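## Task

Grasp the bottle whose cap is blue, raise it more than half its own height, and keep it held there upright through the end; the remaining bottles may be nudged out of the way but must all be standing upright at the end.

## Robot and tools

Robot: one low-cost arm (yam_ultra, six revolute joints) with a two-finger parallel gripper; a single command number drives both fingers (joint7, joint8). The drives have gear play, and the outer joints are weak. Cameras: cam_head_left, cam_head_right (on a stand beside the table) and cam_wrist, each 672x504.

Frames. Scene frame: origin on the table top right under the arm base, +z up, +y to the left when looking along +x. The arm's base sits at (0, 0, +0.149) m in the scene frame and is tilted, quat_wxyz (+0.920, -0.278, +0.272, -0.047); in base-frame coordinates, up is roughly (-0.475, -0.538, +0.696). All hand poses, targets and offsets you send or read are in the base frame, not the scene frame, so a straight lift means moving along that up vector. Gripper axes: fingers point along its +z, they open and close along its y. end_effector_position is the point between the pads, about 1 cm short of the fingertips.

execute_actions(actions, cameras). actions is a list of actions; each action is a table of 1 to 15 rows, one row per 1/30 s step; a short table repeats its final row until step 15. Each row has 7 numbers in [-1, 1]: dx, dy, dz, rx, ry, rz, opening. The first six are an offset from the Hand target as it was when that action began (not from the previous row), along base-frame axes; 1.0 equals 0.6 m for dx/dy/dz and 180 degrees for the rotation vector rx/ry/rz, which turns about the Hand target position. Since each action restarts from the current Hand target, sending the same offset twice moves twice. opening is absolute: +1 fully open (0.094 m), -1 closed. cameras: list of names, ["all"], or [] ; images come by default only with an empty actions list. An empty list also shows current scene number and task.

move(target, speed, blend, opening_speed, grip_force, blocking, cameras). target is one 7-number row, or a list of up to 15 rows, every row an offset from the same starting Hand target (base-frame axes, same 0.6 m / 180 degree scaling, opening absolute). The gripper follows a straight line, takes the shorter turn, and does not avoid obstacles. speed: m/s, 0.002 to 2.9, default 0.25 (turns up to twice that in rad/s), one value or one per leg. blend: corner rounding in m for lists, 0 means stop at each point. opening_speed: rate on the -1..+1 scale per second, at least 0.2; use it slowly to close on fragile items. grip_force: newtons per pad, 10 to 50, stays set; lower values close much more slowly. blocking=false returns after about 0.5 s while the move continues. The result adds a move: line: done (rests within 10 mm and 2 degrees), off_target, moving, held, fault, plus which limits acted (paced = pose clipped, held = steps withheld). done does not prove there was no contact, and tiny moves can read done without motion. Avoid paths passing near the arm's base; the elbow can whip round.

wait(seconds): 0 to 3600, sends nothing new; a running move continues and may end it early. stop(): brakes a running move, needing some distance. zoom_image(camera, region): region [x0, y0, x1, y1] pixels from the top-left, at most 504 each way, only on the latest images. read_manual(section): licence texts only. finished_scene(scene): ends the current scene, given its number; irreversible; after ending the first scene make no further calls in that reply.

Reading results. The state line gives end_effector_position (m) and end_effector_quat_wxyz in the base frame, possibly off by a few cm. Hand target is your last commanded pose after clipping; offsets count from it. Orientation commands are clipped to within 40 degrees of the measured orientation each step. The gripper often stops a few cm short because of friction and load; an all-zero execute_actions re-requests the target, otherwise send the remaining gap. grip_measured is the finger opening on the command scale, reading slightly wide when empty and up to about 0.064 narrower than a firmly squeezed hard part; below first contact, force rises roughly 1 N per 0.001 and then jumps to the force limit. To release, command clearly above grip_measured. grip_effort_nm is gripper motor effort (negative closing), not pad force. Joint torques are drive outputs with offsets and noise; joints 1-3 wrap at ±28 N m. Tool commands shows current commands; to keep the gripper as is, resend its value, since 0 is a real command (half open).

Avoid: dropping or releasing a bottle while moving, fast contacts, pressing targets far past a contact (a blocked arm keeps pushing until you command it back past the gripper), knocking bottles over or off the table, and hitting the table or camera stand. Glassware must not fall more than a few centimetres. Holding loads, stretching out, or pushing at unreachable poses heats motors: MOTOR HOT appears at 75 °C, at 90 °C a fault folds the arm and it idles, at 100 °C it goes limp.

Each tool is called after "Emit:" as a command line: name --argument value for each argument, lists and objects as JSON in quotes; but a table of rows of numbers goes row by row, as --pt "numbers of a row", without its own name.

## Session

Emit:
execute_actions --actions '[]'

Scene clock: 0.00 s.
end_effector_position=(+0.2469, -0.4509, -0.1418) grip_measured=+1.000 grip_effort_nm=n/a end_effector_quat_wxyz=(+0.025, +0.830, +0.480, +0.284)
Joint positions: [-1.263 3.014 2.48 -1.121 -0.572 0.805 0.094]
Joint velocities: within noise
Joint torques (N m): no reading
Heat: 30 °C.
Hand target: +0.2367, -0.4637, -0.1347; +0.040, +0.834, +0.478, +0.274
Tool commands: gripper/opening=+1.0

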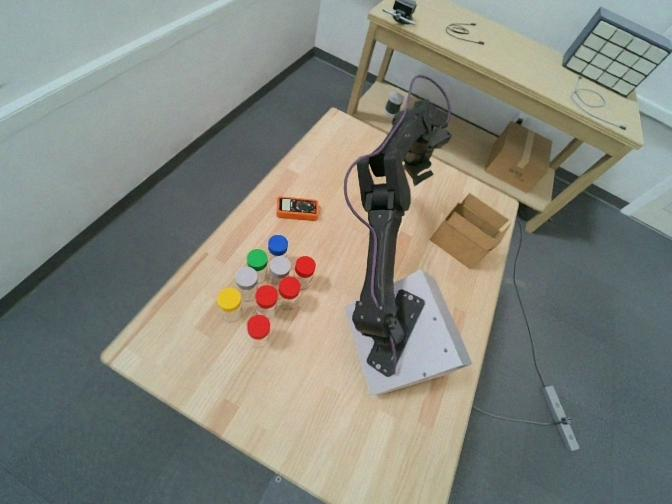

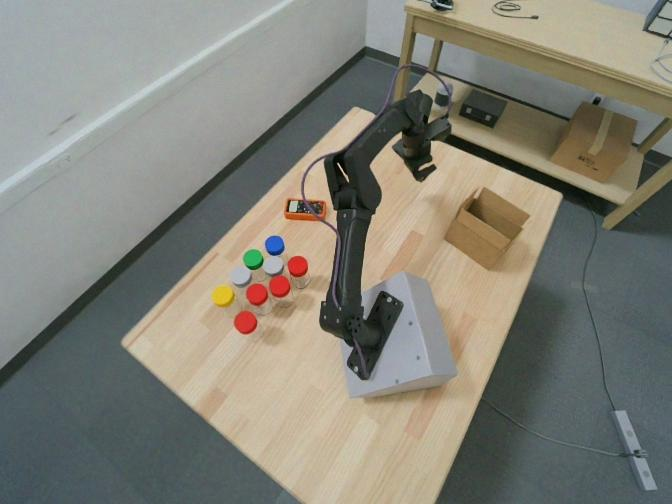

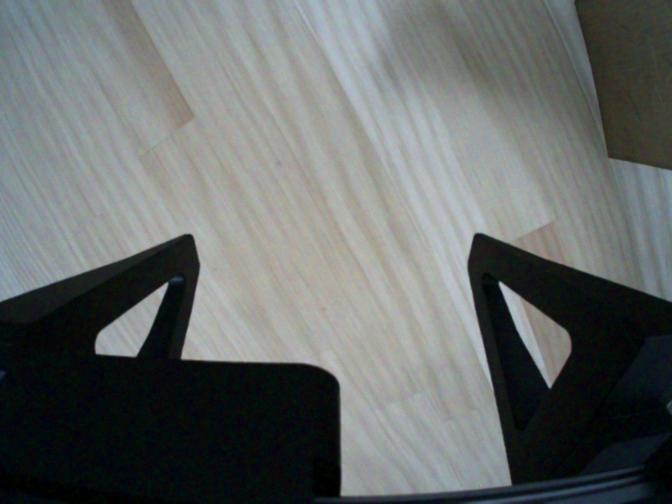

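Emit:
zoom_image --camera "cam_head_left" --region '[190, 190, 350, 350]'

Emit:
zoom_image --camera "cam_head_right" --region '[180, 200, 340, 360]'

Scaled by 3.150 from the camera's image (finer frame: 960x720).

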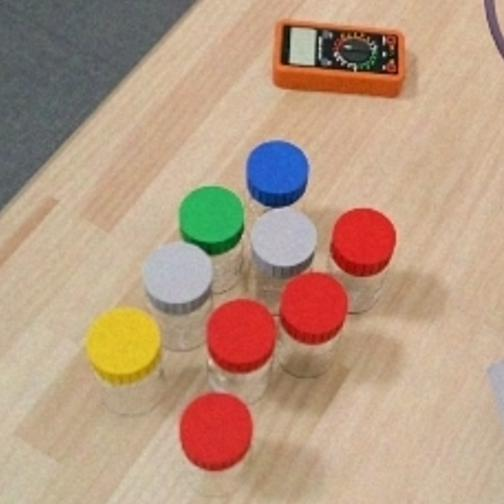

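Scaled by 3.150 from the camera's image (finer frame: 960x720).

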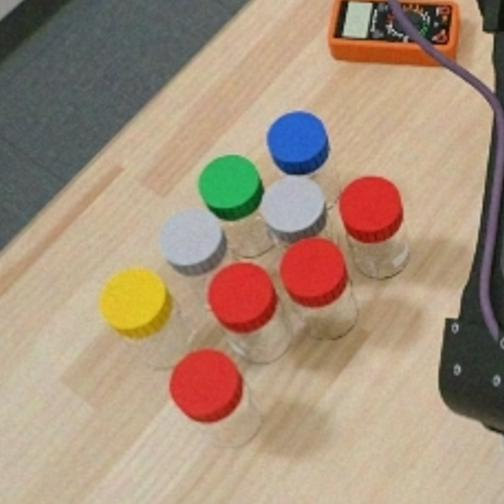

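Emit:
move --target '[0.0445, 0.5725, 0.4428, 0.0173, -0.0814, 0.1886, 1.0]' --cameras '["all"]'

Scene clock: 120.27 s.
end_effector_position=(+0.2673, -0.1230, +0.1285) grip_measured=+1.000 grip_effort_nm=0.01 end_effector_quat_wxyz=(-0.002, +0.611, +0.690, +0.388)
Joint positions: [-0.883 1.691 1.224 -1.268 -0.784 0.499 0.094]
Joint torques (N m): [-5.38 -5.23 3.44 0.09 -0.07 0.1]
Heat: 38 °C.
Hand target: +0.2634, -0.1202, +0.1310; -0.004, +0.618, +0.683, +0.389
Off the commanded pose: 0.005 m, 1 deg.
move: done

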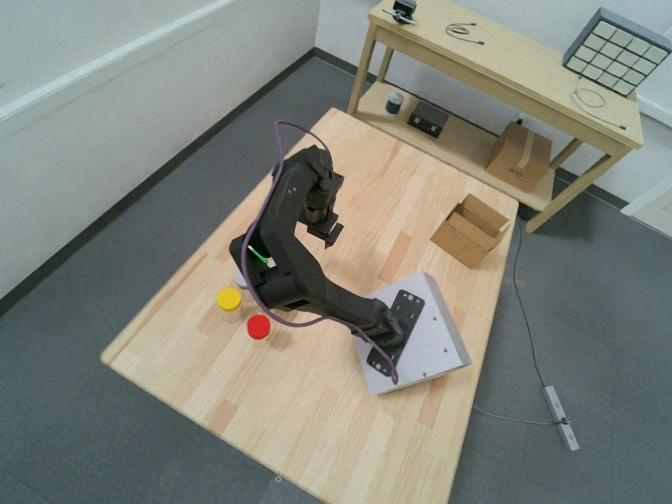

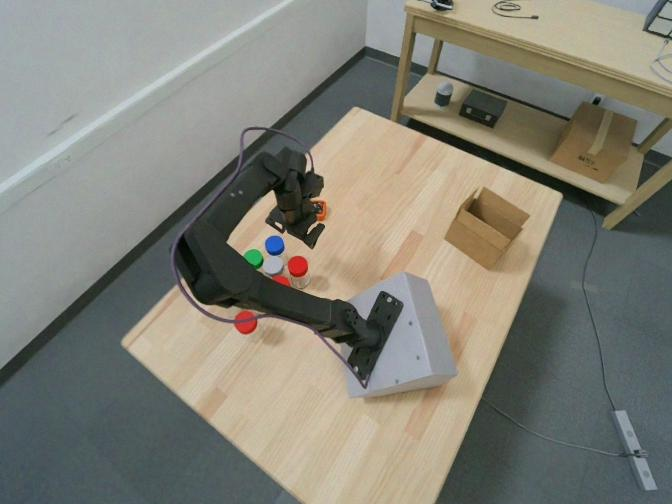

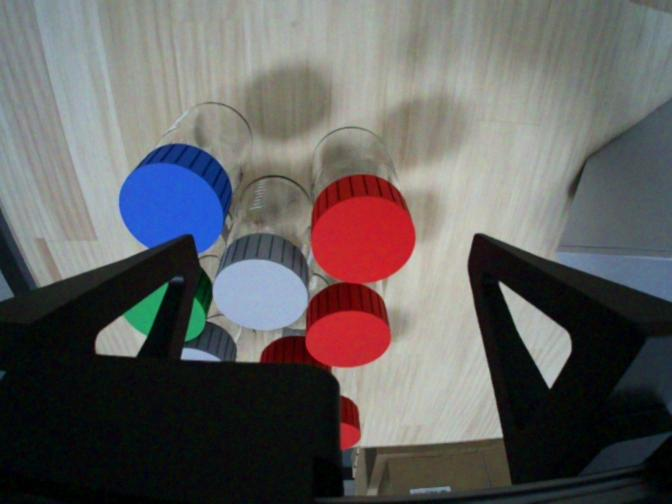

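Emit:
move --target '[0.166, 0.0915, 0.0448, 0, 0, 0, 1.0]' --cameras '["all"]'

Scene clock: 152.47 s.
end_effector_position=(+0.3569, -0.0567, +0.1569) grip_measured=+1.000 grip_effort_nm=0.01 end_effector_quat_wxyz=(-0.018, +0.612, +0.684, +0.397)
Joint positions: [-0.528 1.702 1.34 -1.044 -0.804 1.002 0.094]
Joint torques (N m): [-5.61 -5.24 6.54 0.3 0.15 0.09]
Heat: 33 °C.
Hand target: +0.3630, -0.0653, +0.1579; -0.004, +0.618, +0.683, +0.389
Off the commanded pose: 0.011 m, 2 deg.
move: off_target

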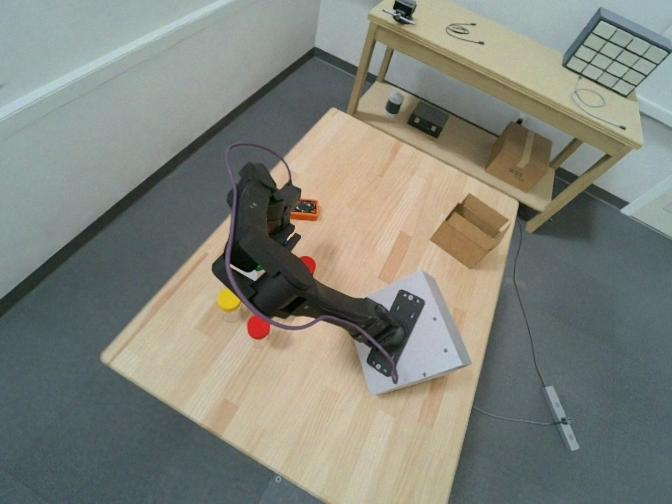

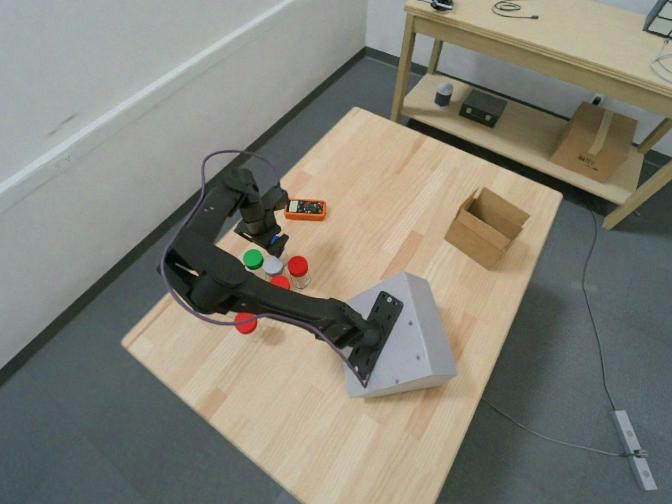

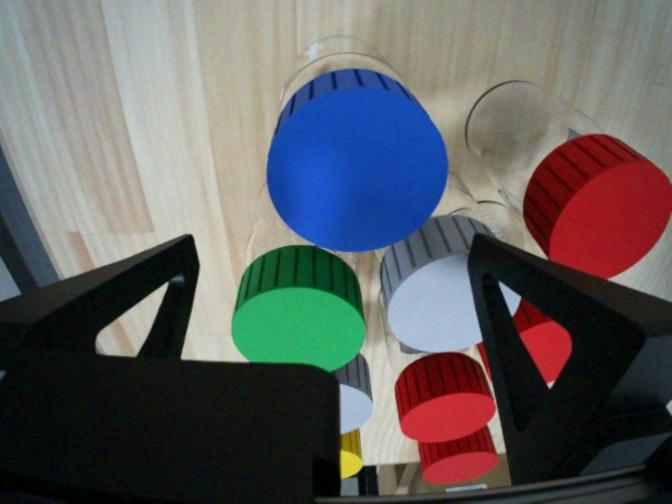

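Emit:
zoom_image --camera "cam_wrist" --region '[220, 0, 520, 300]'

Scaled by 1.680 from the camera's image (finer frame: 960x720).

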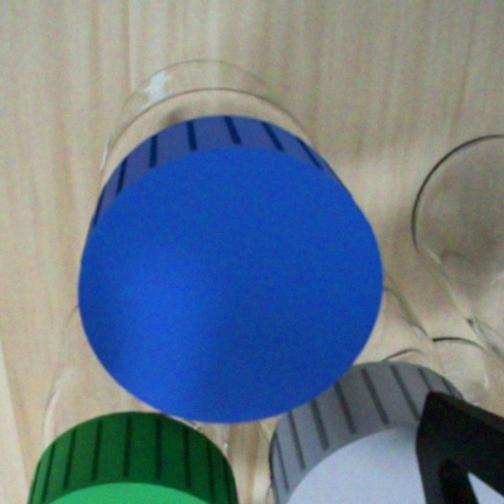

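Emit:
move --target '[0.0012, -0.0385, -0.0288, -0.0089, -0.0014, -0.0058, 1.0]' --cameras '["all"]' --speed 0.15

Scene clock: 222.23 s.
end_effector_position=(+0.3617, -0.0706, +0.1426) grip_measured=+1.000 grip_effort_nm=0.01 end_effector_quat_wxyz=(-0.011, +0.617, +0.684, +0.389)
Joint positions: [-0.55 1.744 1.34 -1.009 -0.787 0.983 0.094]
Joint torques (N m): [-8.17 -5.41 5.39 0.32 0.17 -0.08]
Heat: 32 °C.
Hand target: +0.3637, -0.0884, +0.1406; +0.010, +0.623, +0.683, +0.381
Off the commanded pose: 0.018 m, 3 deg.
move: off_target

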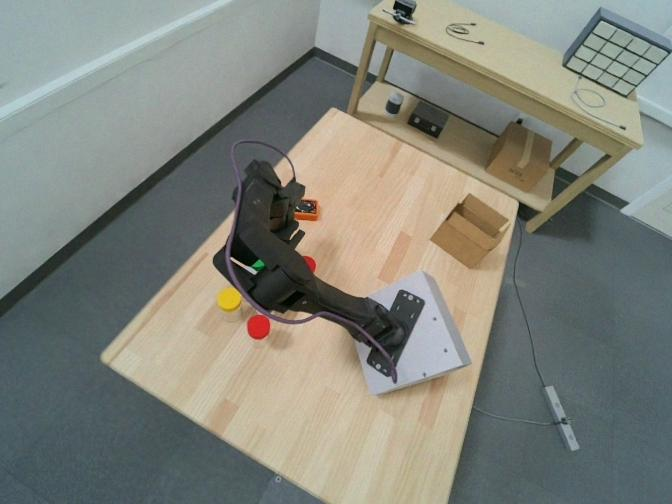

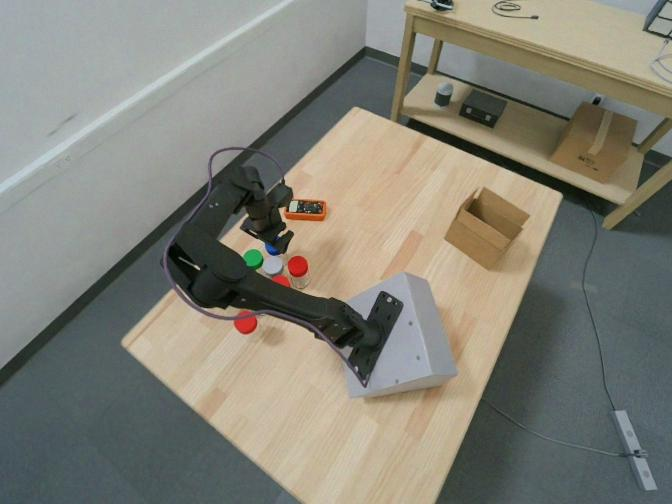

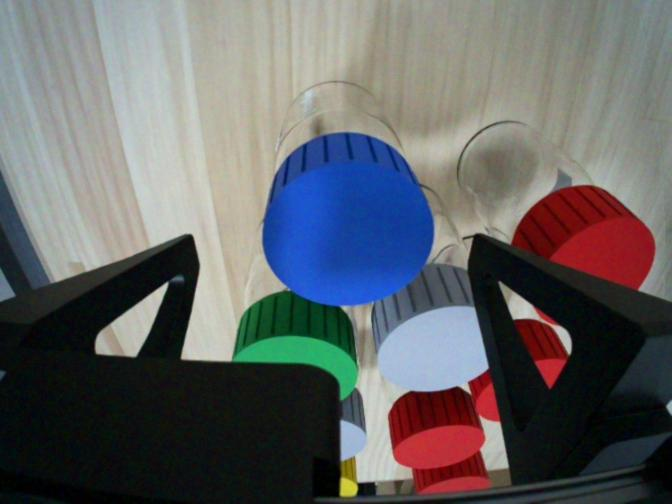

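Emit:
move --target '[0.013, 0.0085, -0.0323, 0, 0, 0, 1.0]' --cameras '["cam_wrist"]' --speed 0.1

Scene clock: 235.73 s.
end_effector_position=(+0.3719, -0.0775, +0.1295) grip_measured=+1.000 grip_effort_nm=0.01 end_effector_quat_wxyz=(+0.009, +0.612, +0.688, +0.391)
Joint positions: [-0.55 1.767 1.311 -0.912 -0.782 0.988 0.094]
Joint torques (N m): [-6.31 -5.53 3.45 0.37 0.16 0.1]
Heat: 32 °C.
Hand target: +0.3715, -0.0833, +0.1212; +0.010, +0.623, +0.683, +0.381
Off the commanded pose: 0.010 m, 2 deg.
move: done

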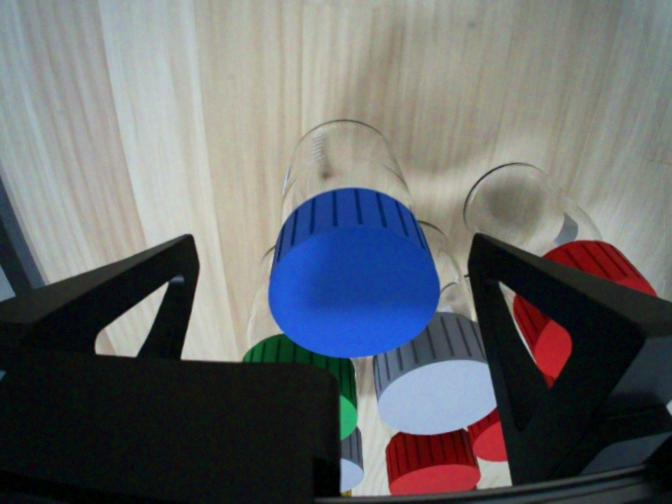

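Emit:
move --target '[-0.005, 0.0167, 0.0017, 0.003, 0, 0, 1.0]' --cameras '["cam_wrist"]' --speed 0.1

Scene clock: 252.90 s.
end_effector_position=(+0.3693, -0.0696, +0.1208) grip_measured=+1.000 grip_effort_nm=0.01 end_effector_quat_wxyz=(-0.005, +0.618, +0.683, +0.390)
Joint positions: [-0.534 1.767 1.277 -0.891 -0.782 1.015 0.094]
Joint torques (N m): [-5.96 -7.8 3.21 0.35 0.12 0.08]
Heat: 33 °C.
Hand target: +0.3685, -0.0733, +0.1222; +0.007, +0.623, +0.681, +0.384
Off the commanded pose: 0.004 m, 2 deg.
move: done

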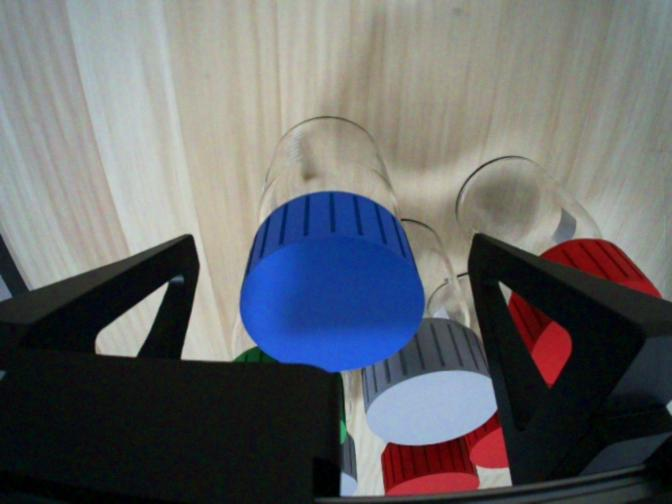

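Emit:
move --target '[0, 0, 0, 0, 0, 0, 0.0]' --cameras '["cam_wrist"]' --grip_force 35 --opening_speed 1.0

Scene clock: 269.17 s.
end_effector_position=(+0.3698, -0.0699, +0.1209) grip_measured=+0.141 grip_effort_nm=-0.74 end_effector_quat_wxyz=(-0.003, +0.617, +0.683, +0.390)
Joint positions: [-0.534 1.767 1.277 -0.888 -0.782 1.015 0.054]
Joint torques (N m): [-5.98 -7.79 3.25 0.34 0.11 0.09]
Heat: 34 °C.
Hand target: +0.3685, -0.0733, +0.1222; +0.007, +0.623, +0.681, +0.384
Off the commanded pose: 0.004 m, 2 deg.
grip_force (N): 35
move: done

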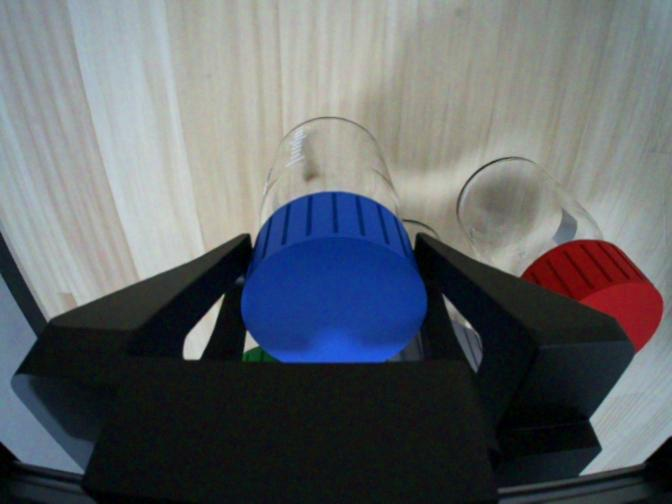

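Emit:
move --target '[-0.0750, -0.085, 0.110, 0, 0, 0, 0.0]' --cameras '["all"]' --speed 0.2

Scene clock: 276.03 s.
end_effector_position=(+0.3237, -0.1082, +0.1783) grip_measured=+0.141 grip_effort_nm=-0.74 end_effector_quat_wxyz=(-0.016, +0.619, +0.684, +0.384)
Joint positions: [-0.711 1.751 1.5 -1.337 -0.79 0.753 0.054]
Joint torques (N m): [-8.66 -5.15 8.32 0.04 -0.01 -0.1]
Heat: 34 °C.
Hand target: +0.3235, -0.1243, +0.1882; +0.007, +0.623, +0.681, +0.384
Off the commanded pose: 0.019 m, 3 deg.
grip_force (N): 35
move: off_target

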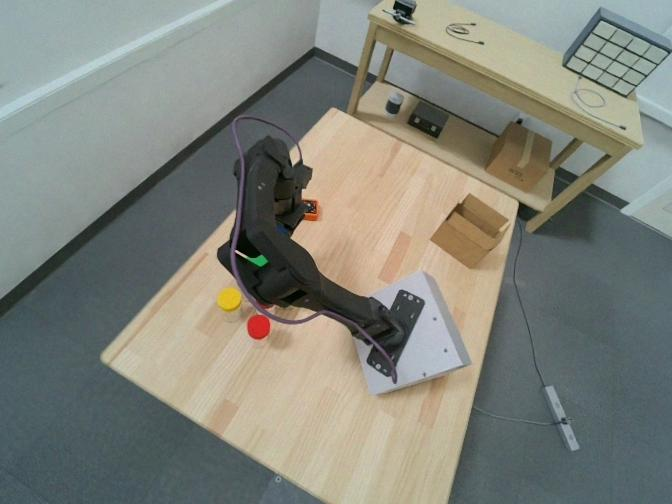

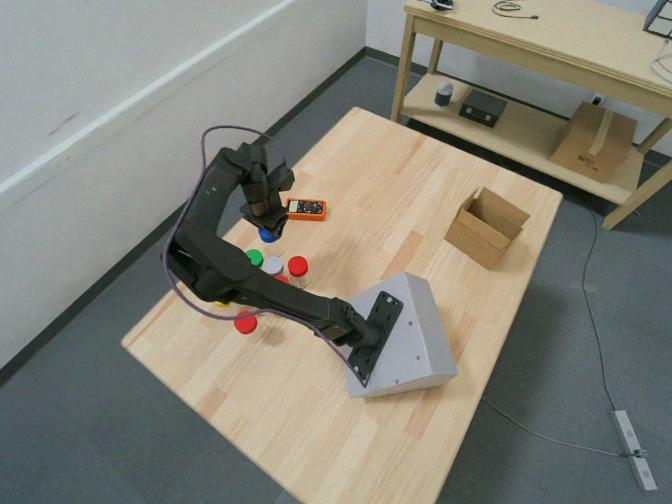

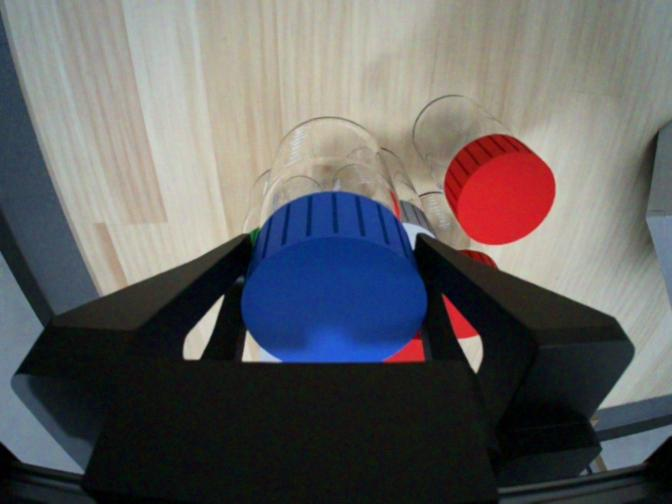

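Emit:
finished_scene --scene 1

The scene is finished: the task was done.


## Next scene

Grasp the bottle whose cap is yellow, raise it more than half its own height, and keep it held there upright through the end; the remaining bottles may be nudged out of the way but must all be standing upright at the end.

Emit:
execute_actions --actions '[]' --cameras '["cam_head_left"]'

Emit:
zoom_image --camera "cam_head_left" --region '[190, 190, 350, 350]'

Scene clock: 0.00 s.
end_effector_position=(+0.1248, +0.1950, +0.1784) grip_measured=+1.000 grip_effort_nm=n/a end_effector_quat_wxyz=(+0.279, +0.243, +0.880, +0.298)
Joint positions: [1.481 0.814 0.76 -0.93 0.641 1.821 0.094]
Joint velocities: within noise
Joint torques (N m): no reading
Heat: 30 °C.
Hand target: +0.1255, +0.1954, +0.1854; +0.282, +0.247, +0.874, +0.308
Tool commands: gripper/opening=+1.0
Images, in order (width x height): cam_head_left 672x504.

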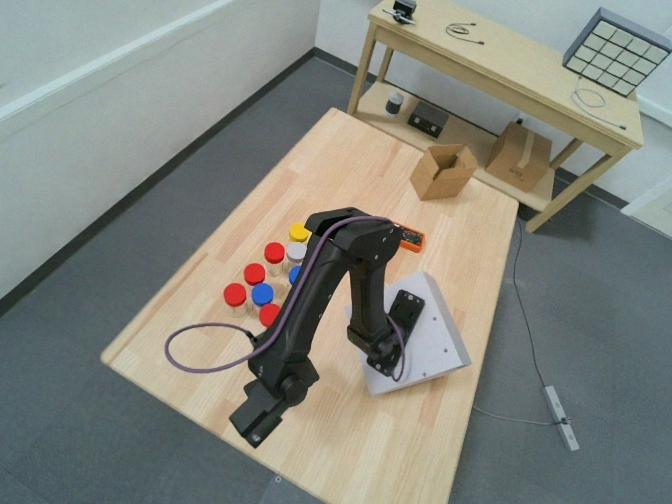

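Scaled by 3.150 from the camera's image (finer frame: 960x720).

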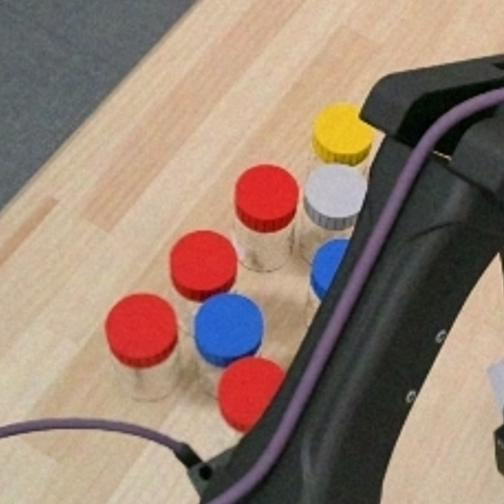

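Emit:
move --pt "0.0232 -0.2441 0.0908 0.1016 0.097 -0.0867 0.65" --pt "0.3519 -0.590 -0.1214 0.2032 0.1939 -0.1733 0.65" --speed 0.4 --blend '[0.05, 0]' --grip_force 40 --cameras '["cam_wrist"]'

Scene clock: 22.87 s.
end_effector_position=(+0.3347, -0.1473, +0.1091) grip_measured=+0.653 grip_effort_nm=-0.13 end_effector_quat_wxyz=(-0.016, +0.617, +0.683, +0.390)
Joint positions: [-0.778 1.935 1.452 -1.174 -0.798 0.655 0.078]
Joint torques (N m): [-8.23 -4.88 7.75 0.06 -0.07 -0.08]
Heat: 30 °C.
Hand target: +0.3366, -0.1586, +0.1125; -0.005, +0.618, +0.683, +0.389
Off the commanded pose: 0.012 m, 1 deg.
grip_force (N): 40
move: off_target; limits=paced

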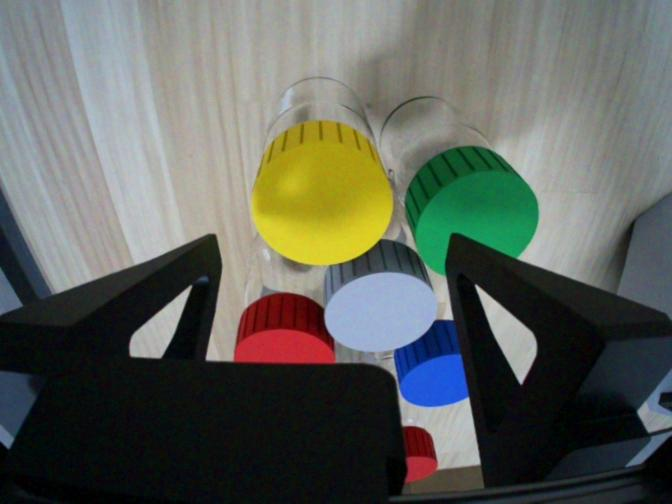

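Emit:
move --target '[0.0231, 0.012, -0.018, -0.1186, -0.1343, 0.1744, 0.65]' --speed 0.4 --cameras '["cam_wrist"]'

Scene clock: 43.70 s.
end_effector_position=(+0.3464, -0.1452, +0.1029) grip_measured=+0.653 grip_effort_nm=-0.13 end_effector_quat_wxyz=(+0.135, +0.315, +0.866, +0.365)
Joint positions: [-0.751 1.952 1.452 -1.119 -0.798 -0.072 0.078]
Joint torques (N m): [-7.21 -5.05 5.97 0.26 -0.07 -0.08]
Heat: 32 °C.
Hand target: +0.3505, -0.1514, +0.1017; +0.144, +0.309, +0.868, +0.361
Off the commanded pose: 0.008 m, 1 deg.
grip_force (N): 40
move: done

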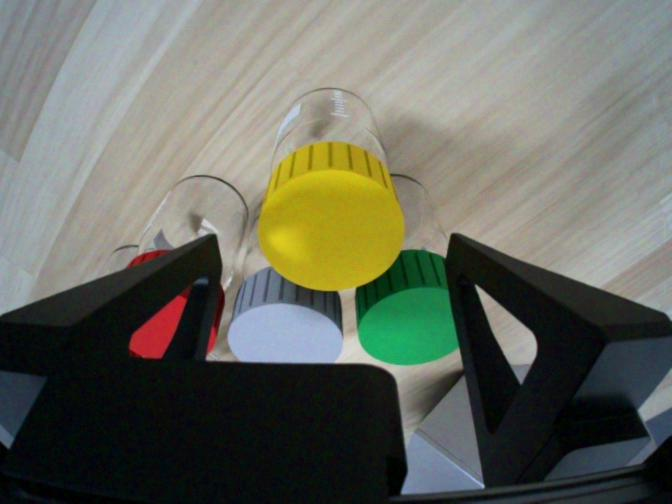

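Emit:
move --target '[0.0285, 0.0443, -0.042, 0, 0, 0, 0.65]' --speed 0.2 --cameras '["cam_wrist"]'

Scene clock: 54.17 s.
end_effector_position=(+0.3684, -0.1199, +0.0815) grip_measured=+0.653 grip_effort_nm=-0.13 end_effector_quat_wxyz=(+0.143, +0.298, +0.872, +0.362)
Joint positions: [-0.657 1.952 1.363 -0.932 -0.798 0.023 0.078]
Joint torques (N m): [-7.71 -6.08 3.11 0.33 -0.08 0.09]
Heat: 32 °C.
Hand target: +0.3676, -0.1249, +0.0765; +0.144, +0.309, +0.868, +0.361
Off the commanded pose: 0.007 m, 1 deg.
grip_force (N): 40
move: done

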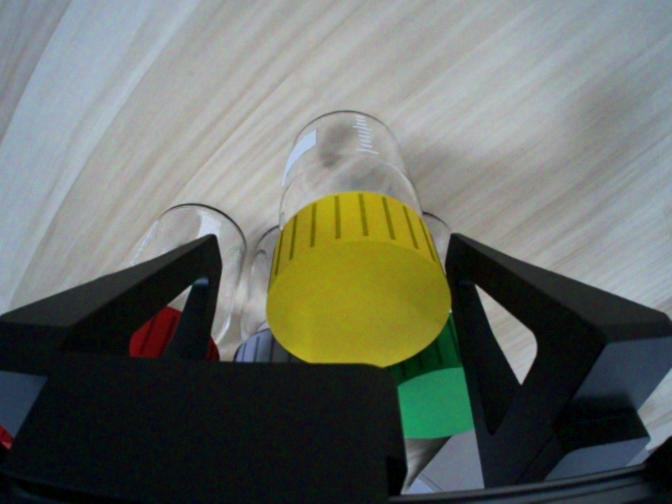

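Emit:
move --pt "-0.0087 -0.0034 -0.0085 0 0 0 0.65" --pt "-0.0087 -0.0034 -0.0085 0 0 0 0.0" --pt "-0.0245 -0.038 0.0147 0 0 0 0.0" --pt "-0.0719 -0.0917 0.0845 0 0 0 0.0" --speed '[0.1, 0.1, 0.12, 0.25]' --blend '[0, 0, 0.01, 0]' --cameras '["all"]'

Scene clock: 77.40 s.
end_effector_position=(+0.3252, -0.1627, +0.1221) grip_measured=+0.132 grip_effort_nm=-0.83 end_effector_quat_wxyz=(+0.129, +0.306, +0.866, +0.373)
Joint positions: [-0.83 1.975 1.552 -1.312 -0.799 -0.221 0.053]
Joint torques (N m): [-9.35 -5.22 8.42 0.04 0.06 -0.09]
Heat: 33 °C.
Hand target: +0.3244, -0.1799, +0.1272; +0.144, +0.309, +0.868, +0.361
Off the commanded pose: 0.018 m, 2 deg.
grip_force (N): 40
move: off_target; target 2's new opening was sent with the hand 0.011 m and 1 deg from that target

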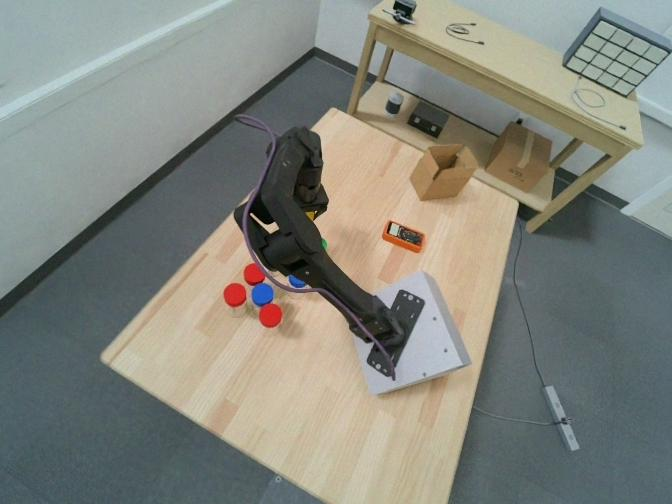

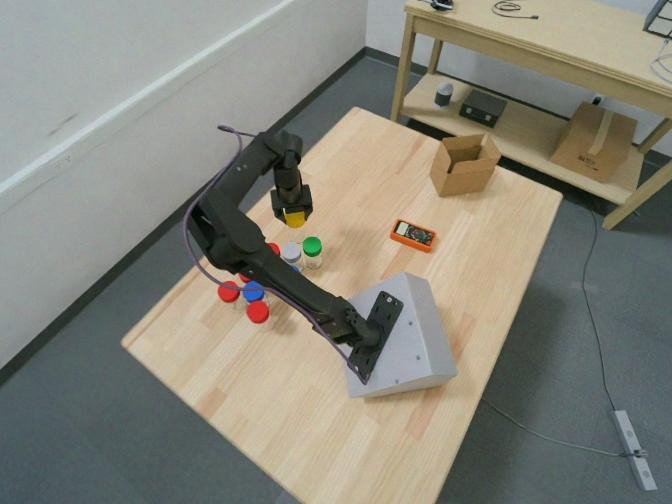

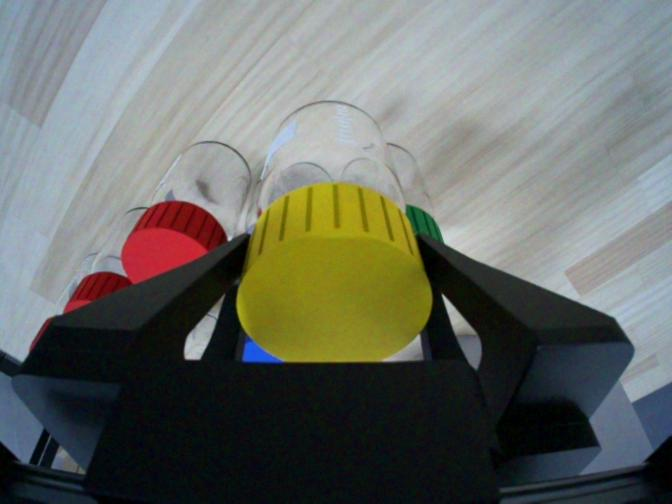

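Emit:
finished_scene --scene 2

The scene is finished: the task was done.


## Next scene

Grasp the bottle whose cap is blue, raise it more than half its own height, and keep it held there upright through the end; the remaining bottles may be nudged out of the way but must all be standing upright at the end.

Emit:
execute_actions --actions '[]' --cameras '["cam_head_left"]'

Emit:
zoom_image --camera "cam_head_left" --region '[190, 190, 350, 350]'

Scene clock: 0.00 s.
end_effector_position=(+0.1841, -0.1315, +0.3207) grip_measured=+1.000 grip_effort_nm=n/a end_effector_quat_wxyz=(+0.484, +0.682, +0.547, -0.028)
Joint positions: [-0.082 0.835 1.236 -1.17 0.706 1.397 0.094]
Joint velocities: within noise
Joint torques (N m): no reading
Heat: 30 °C.
Hand target: +0.1778, -0.1359, +0.3289; +0.496, +0.683, +0.535, -0.033
Tool commands: gripper/opening=+1.0
Images, in order (width x height): cam_head_left 672x504.

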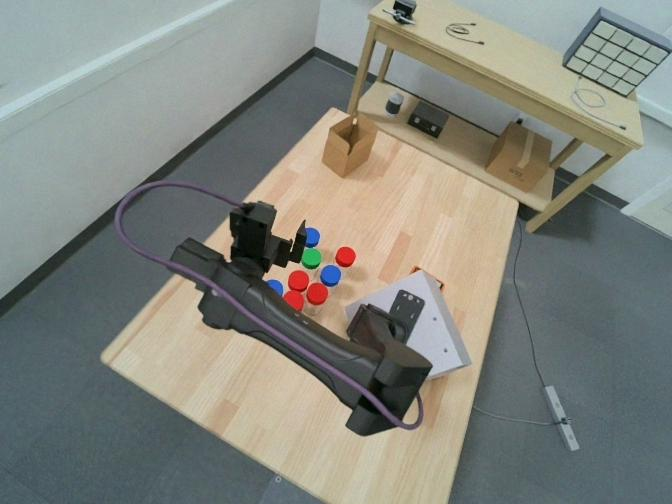

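Scaled by 3.150 from the camera's image (finer frame: 960x720).

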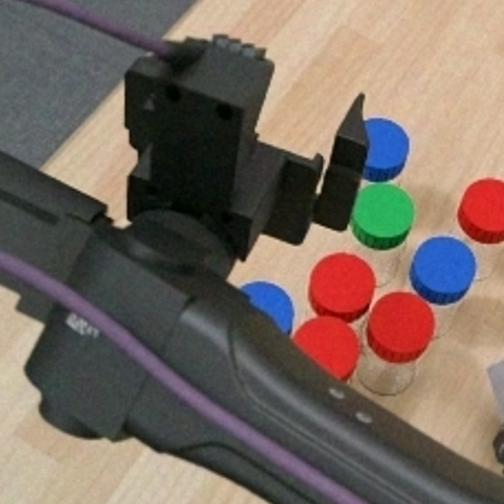

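Emit:
move --pt "0.06 0.02 -0.12 0.1285 0.0291 0.1822 0.65" --pt "0.1489 0.038 -0.3824 0.257 0.0583 0.3644 0.65" --speed 0.4 --blend '[0.04, 0]' --grip_force 40 --cameras '["cam_wrist"]'

Scene clock: 30.23 s.
end_effector_position=(+0.2613, -0.1060, +0.0927) grip_measured=+0.653 grip_effort_nm=-0.13 end_effector_quat_wxyz=(+0.082, +0.428, +0.816, +0.379)
Joint positions: [-0.858 1.682 1.064 -1.118 -0.784 0.04 0.078]
Joint torques (N m): [-5 -3.21 7.82 0.1 -0.11 -0.1]
Heat: 30 °C.
Hand target: +0.2671, -0.1131, +0.0994; +0.096, +0.420, +0.820, +0.376
Off the commanded pose: 0.011 m, 2 deg.
grip_force (N): 40
move: off_target

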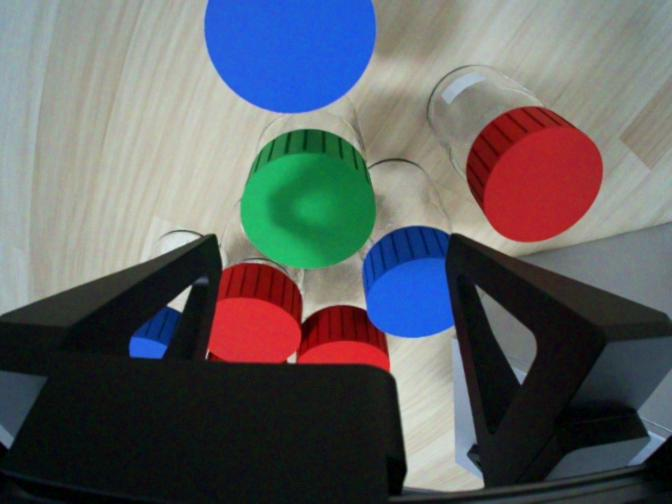

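Emit:
move --pt "0.0153 0.0236 -0.0073 0 0 0 0.65" --pt "0.0445 0.0568 -0.0503 0 0 0 0.65" --speed '[0.15, 0.2]' --blend '[0.004, 0]' --cameras '["cam_wrist"]'

Scene clock: 51.53 s.
end_effector_position=(+0.2935, -0.0780, +0.0704) grip_measured=+0.653 grip_effort_nm=-0.14 end_effector_quat_wxyz=(+0.092, +0.415, +0.822, +0.378)
Joint positions: [-0.703 1.682 0.97 -0.857 -0.799 0.233 0.078]
Joint torques (N m): [-4.97 -4.78 3.07 0.33 -0.04 0.09]
Heat: 30 °C.
Hand target: +0.2938, -0.0790, +0.0693; +0.096, +0.420, +0.820, +0.376
Off the commanded pose: 0.002 m, 1 deg.
grip_force (N): 40
move: done

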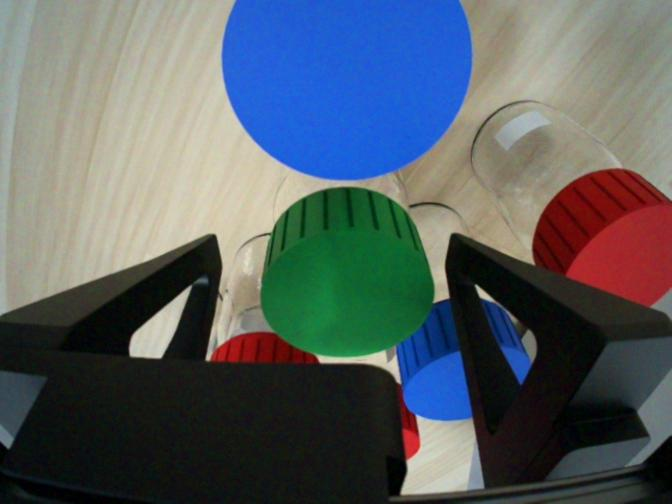

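Emit:
move --pt "-0.0075 0.0136 -0.0101 0 0 0 0.65" --pt "-0.0075 0.0136 -0.0101 0 0 0 0.0" --pt "-0.0233 -0.0123 0.0131 0 0 0 0.0" --pt "-0.0707 -0.066 0.0829 0 0 0 0.0" --speed '[0.1, 0.1, 0.12, 0.25]' --blend '[0, 0, 0.01, 0]' --cameras '["all"]'

Scene clock: 67.17 s.
end_effector_position=(+0.2512, -0.1005, +0.1130) grip_measured=+0.137 grip_effort_nm=-0.83 end_effector_quat_wxyz=(+0.076, +0.415, +0.818, +0.390)
Joint positions: [-0.879 1.655 1.104 -1.248 -0.793 -0.037 0.053]
Joint torques (N m): [-7.6 -3.04 8.57 0.02 0.1 -0.11]
Heat: 31 °C.
Hand target: +0.2514, -0.1186, +0.1190; +0.096, +0.420, +0.820, +0.376
Off the commanded pose: 0.019 m, 3 deg.
grip_force (N): 40
move: off_target

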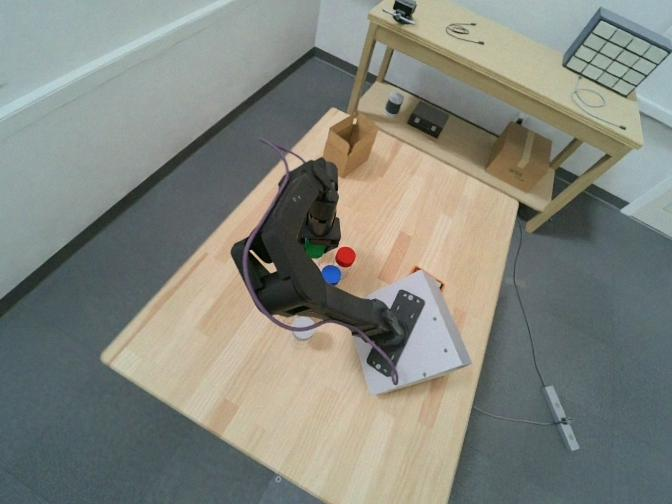

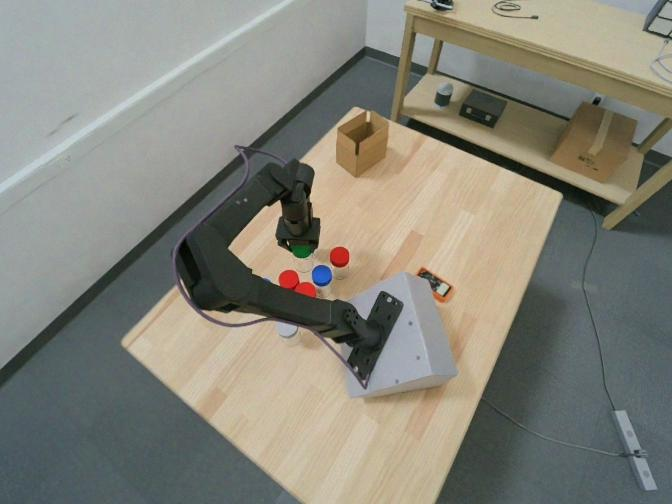

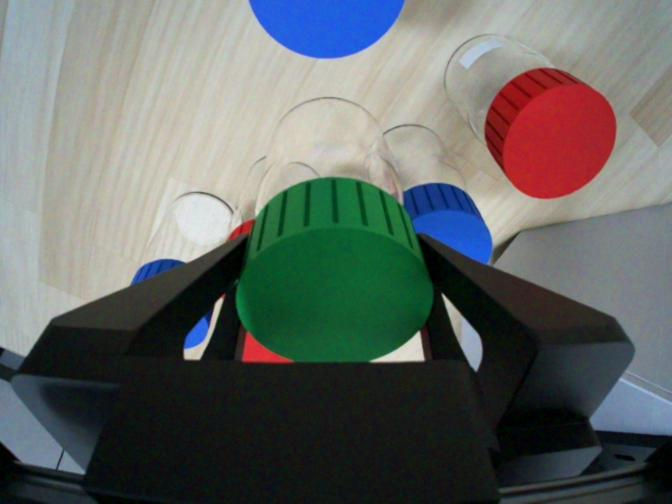

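Emit:
finished_scene --scene 3

The scene is finished: the task was done.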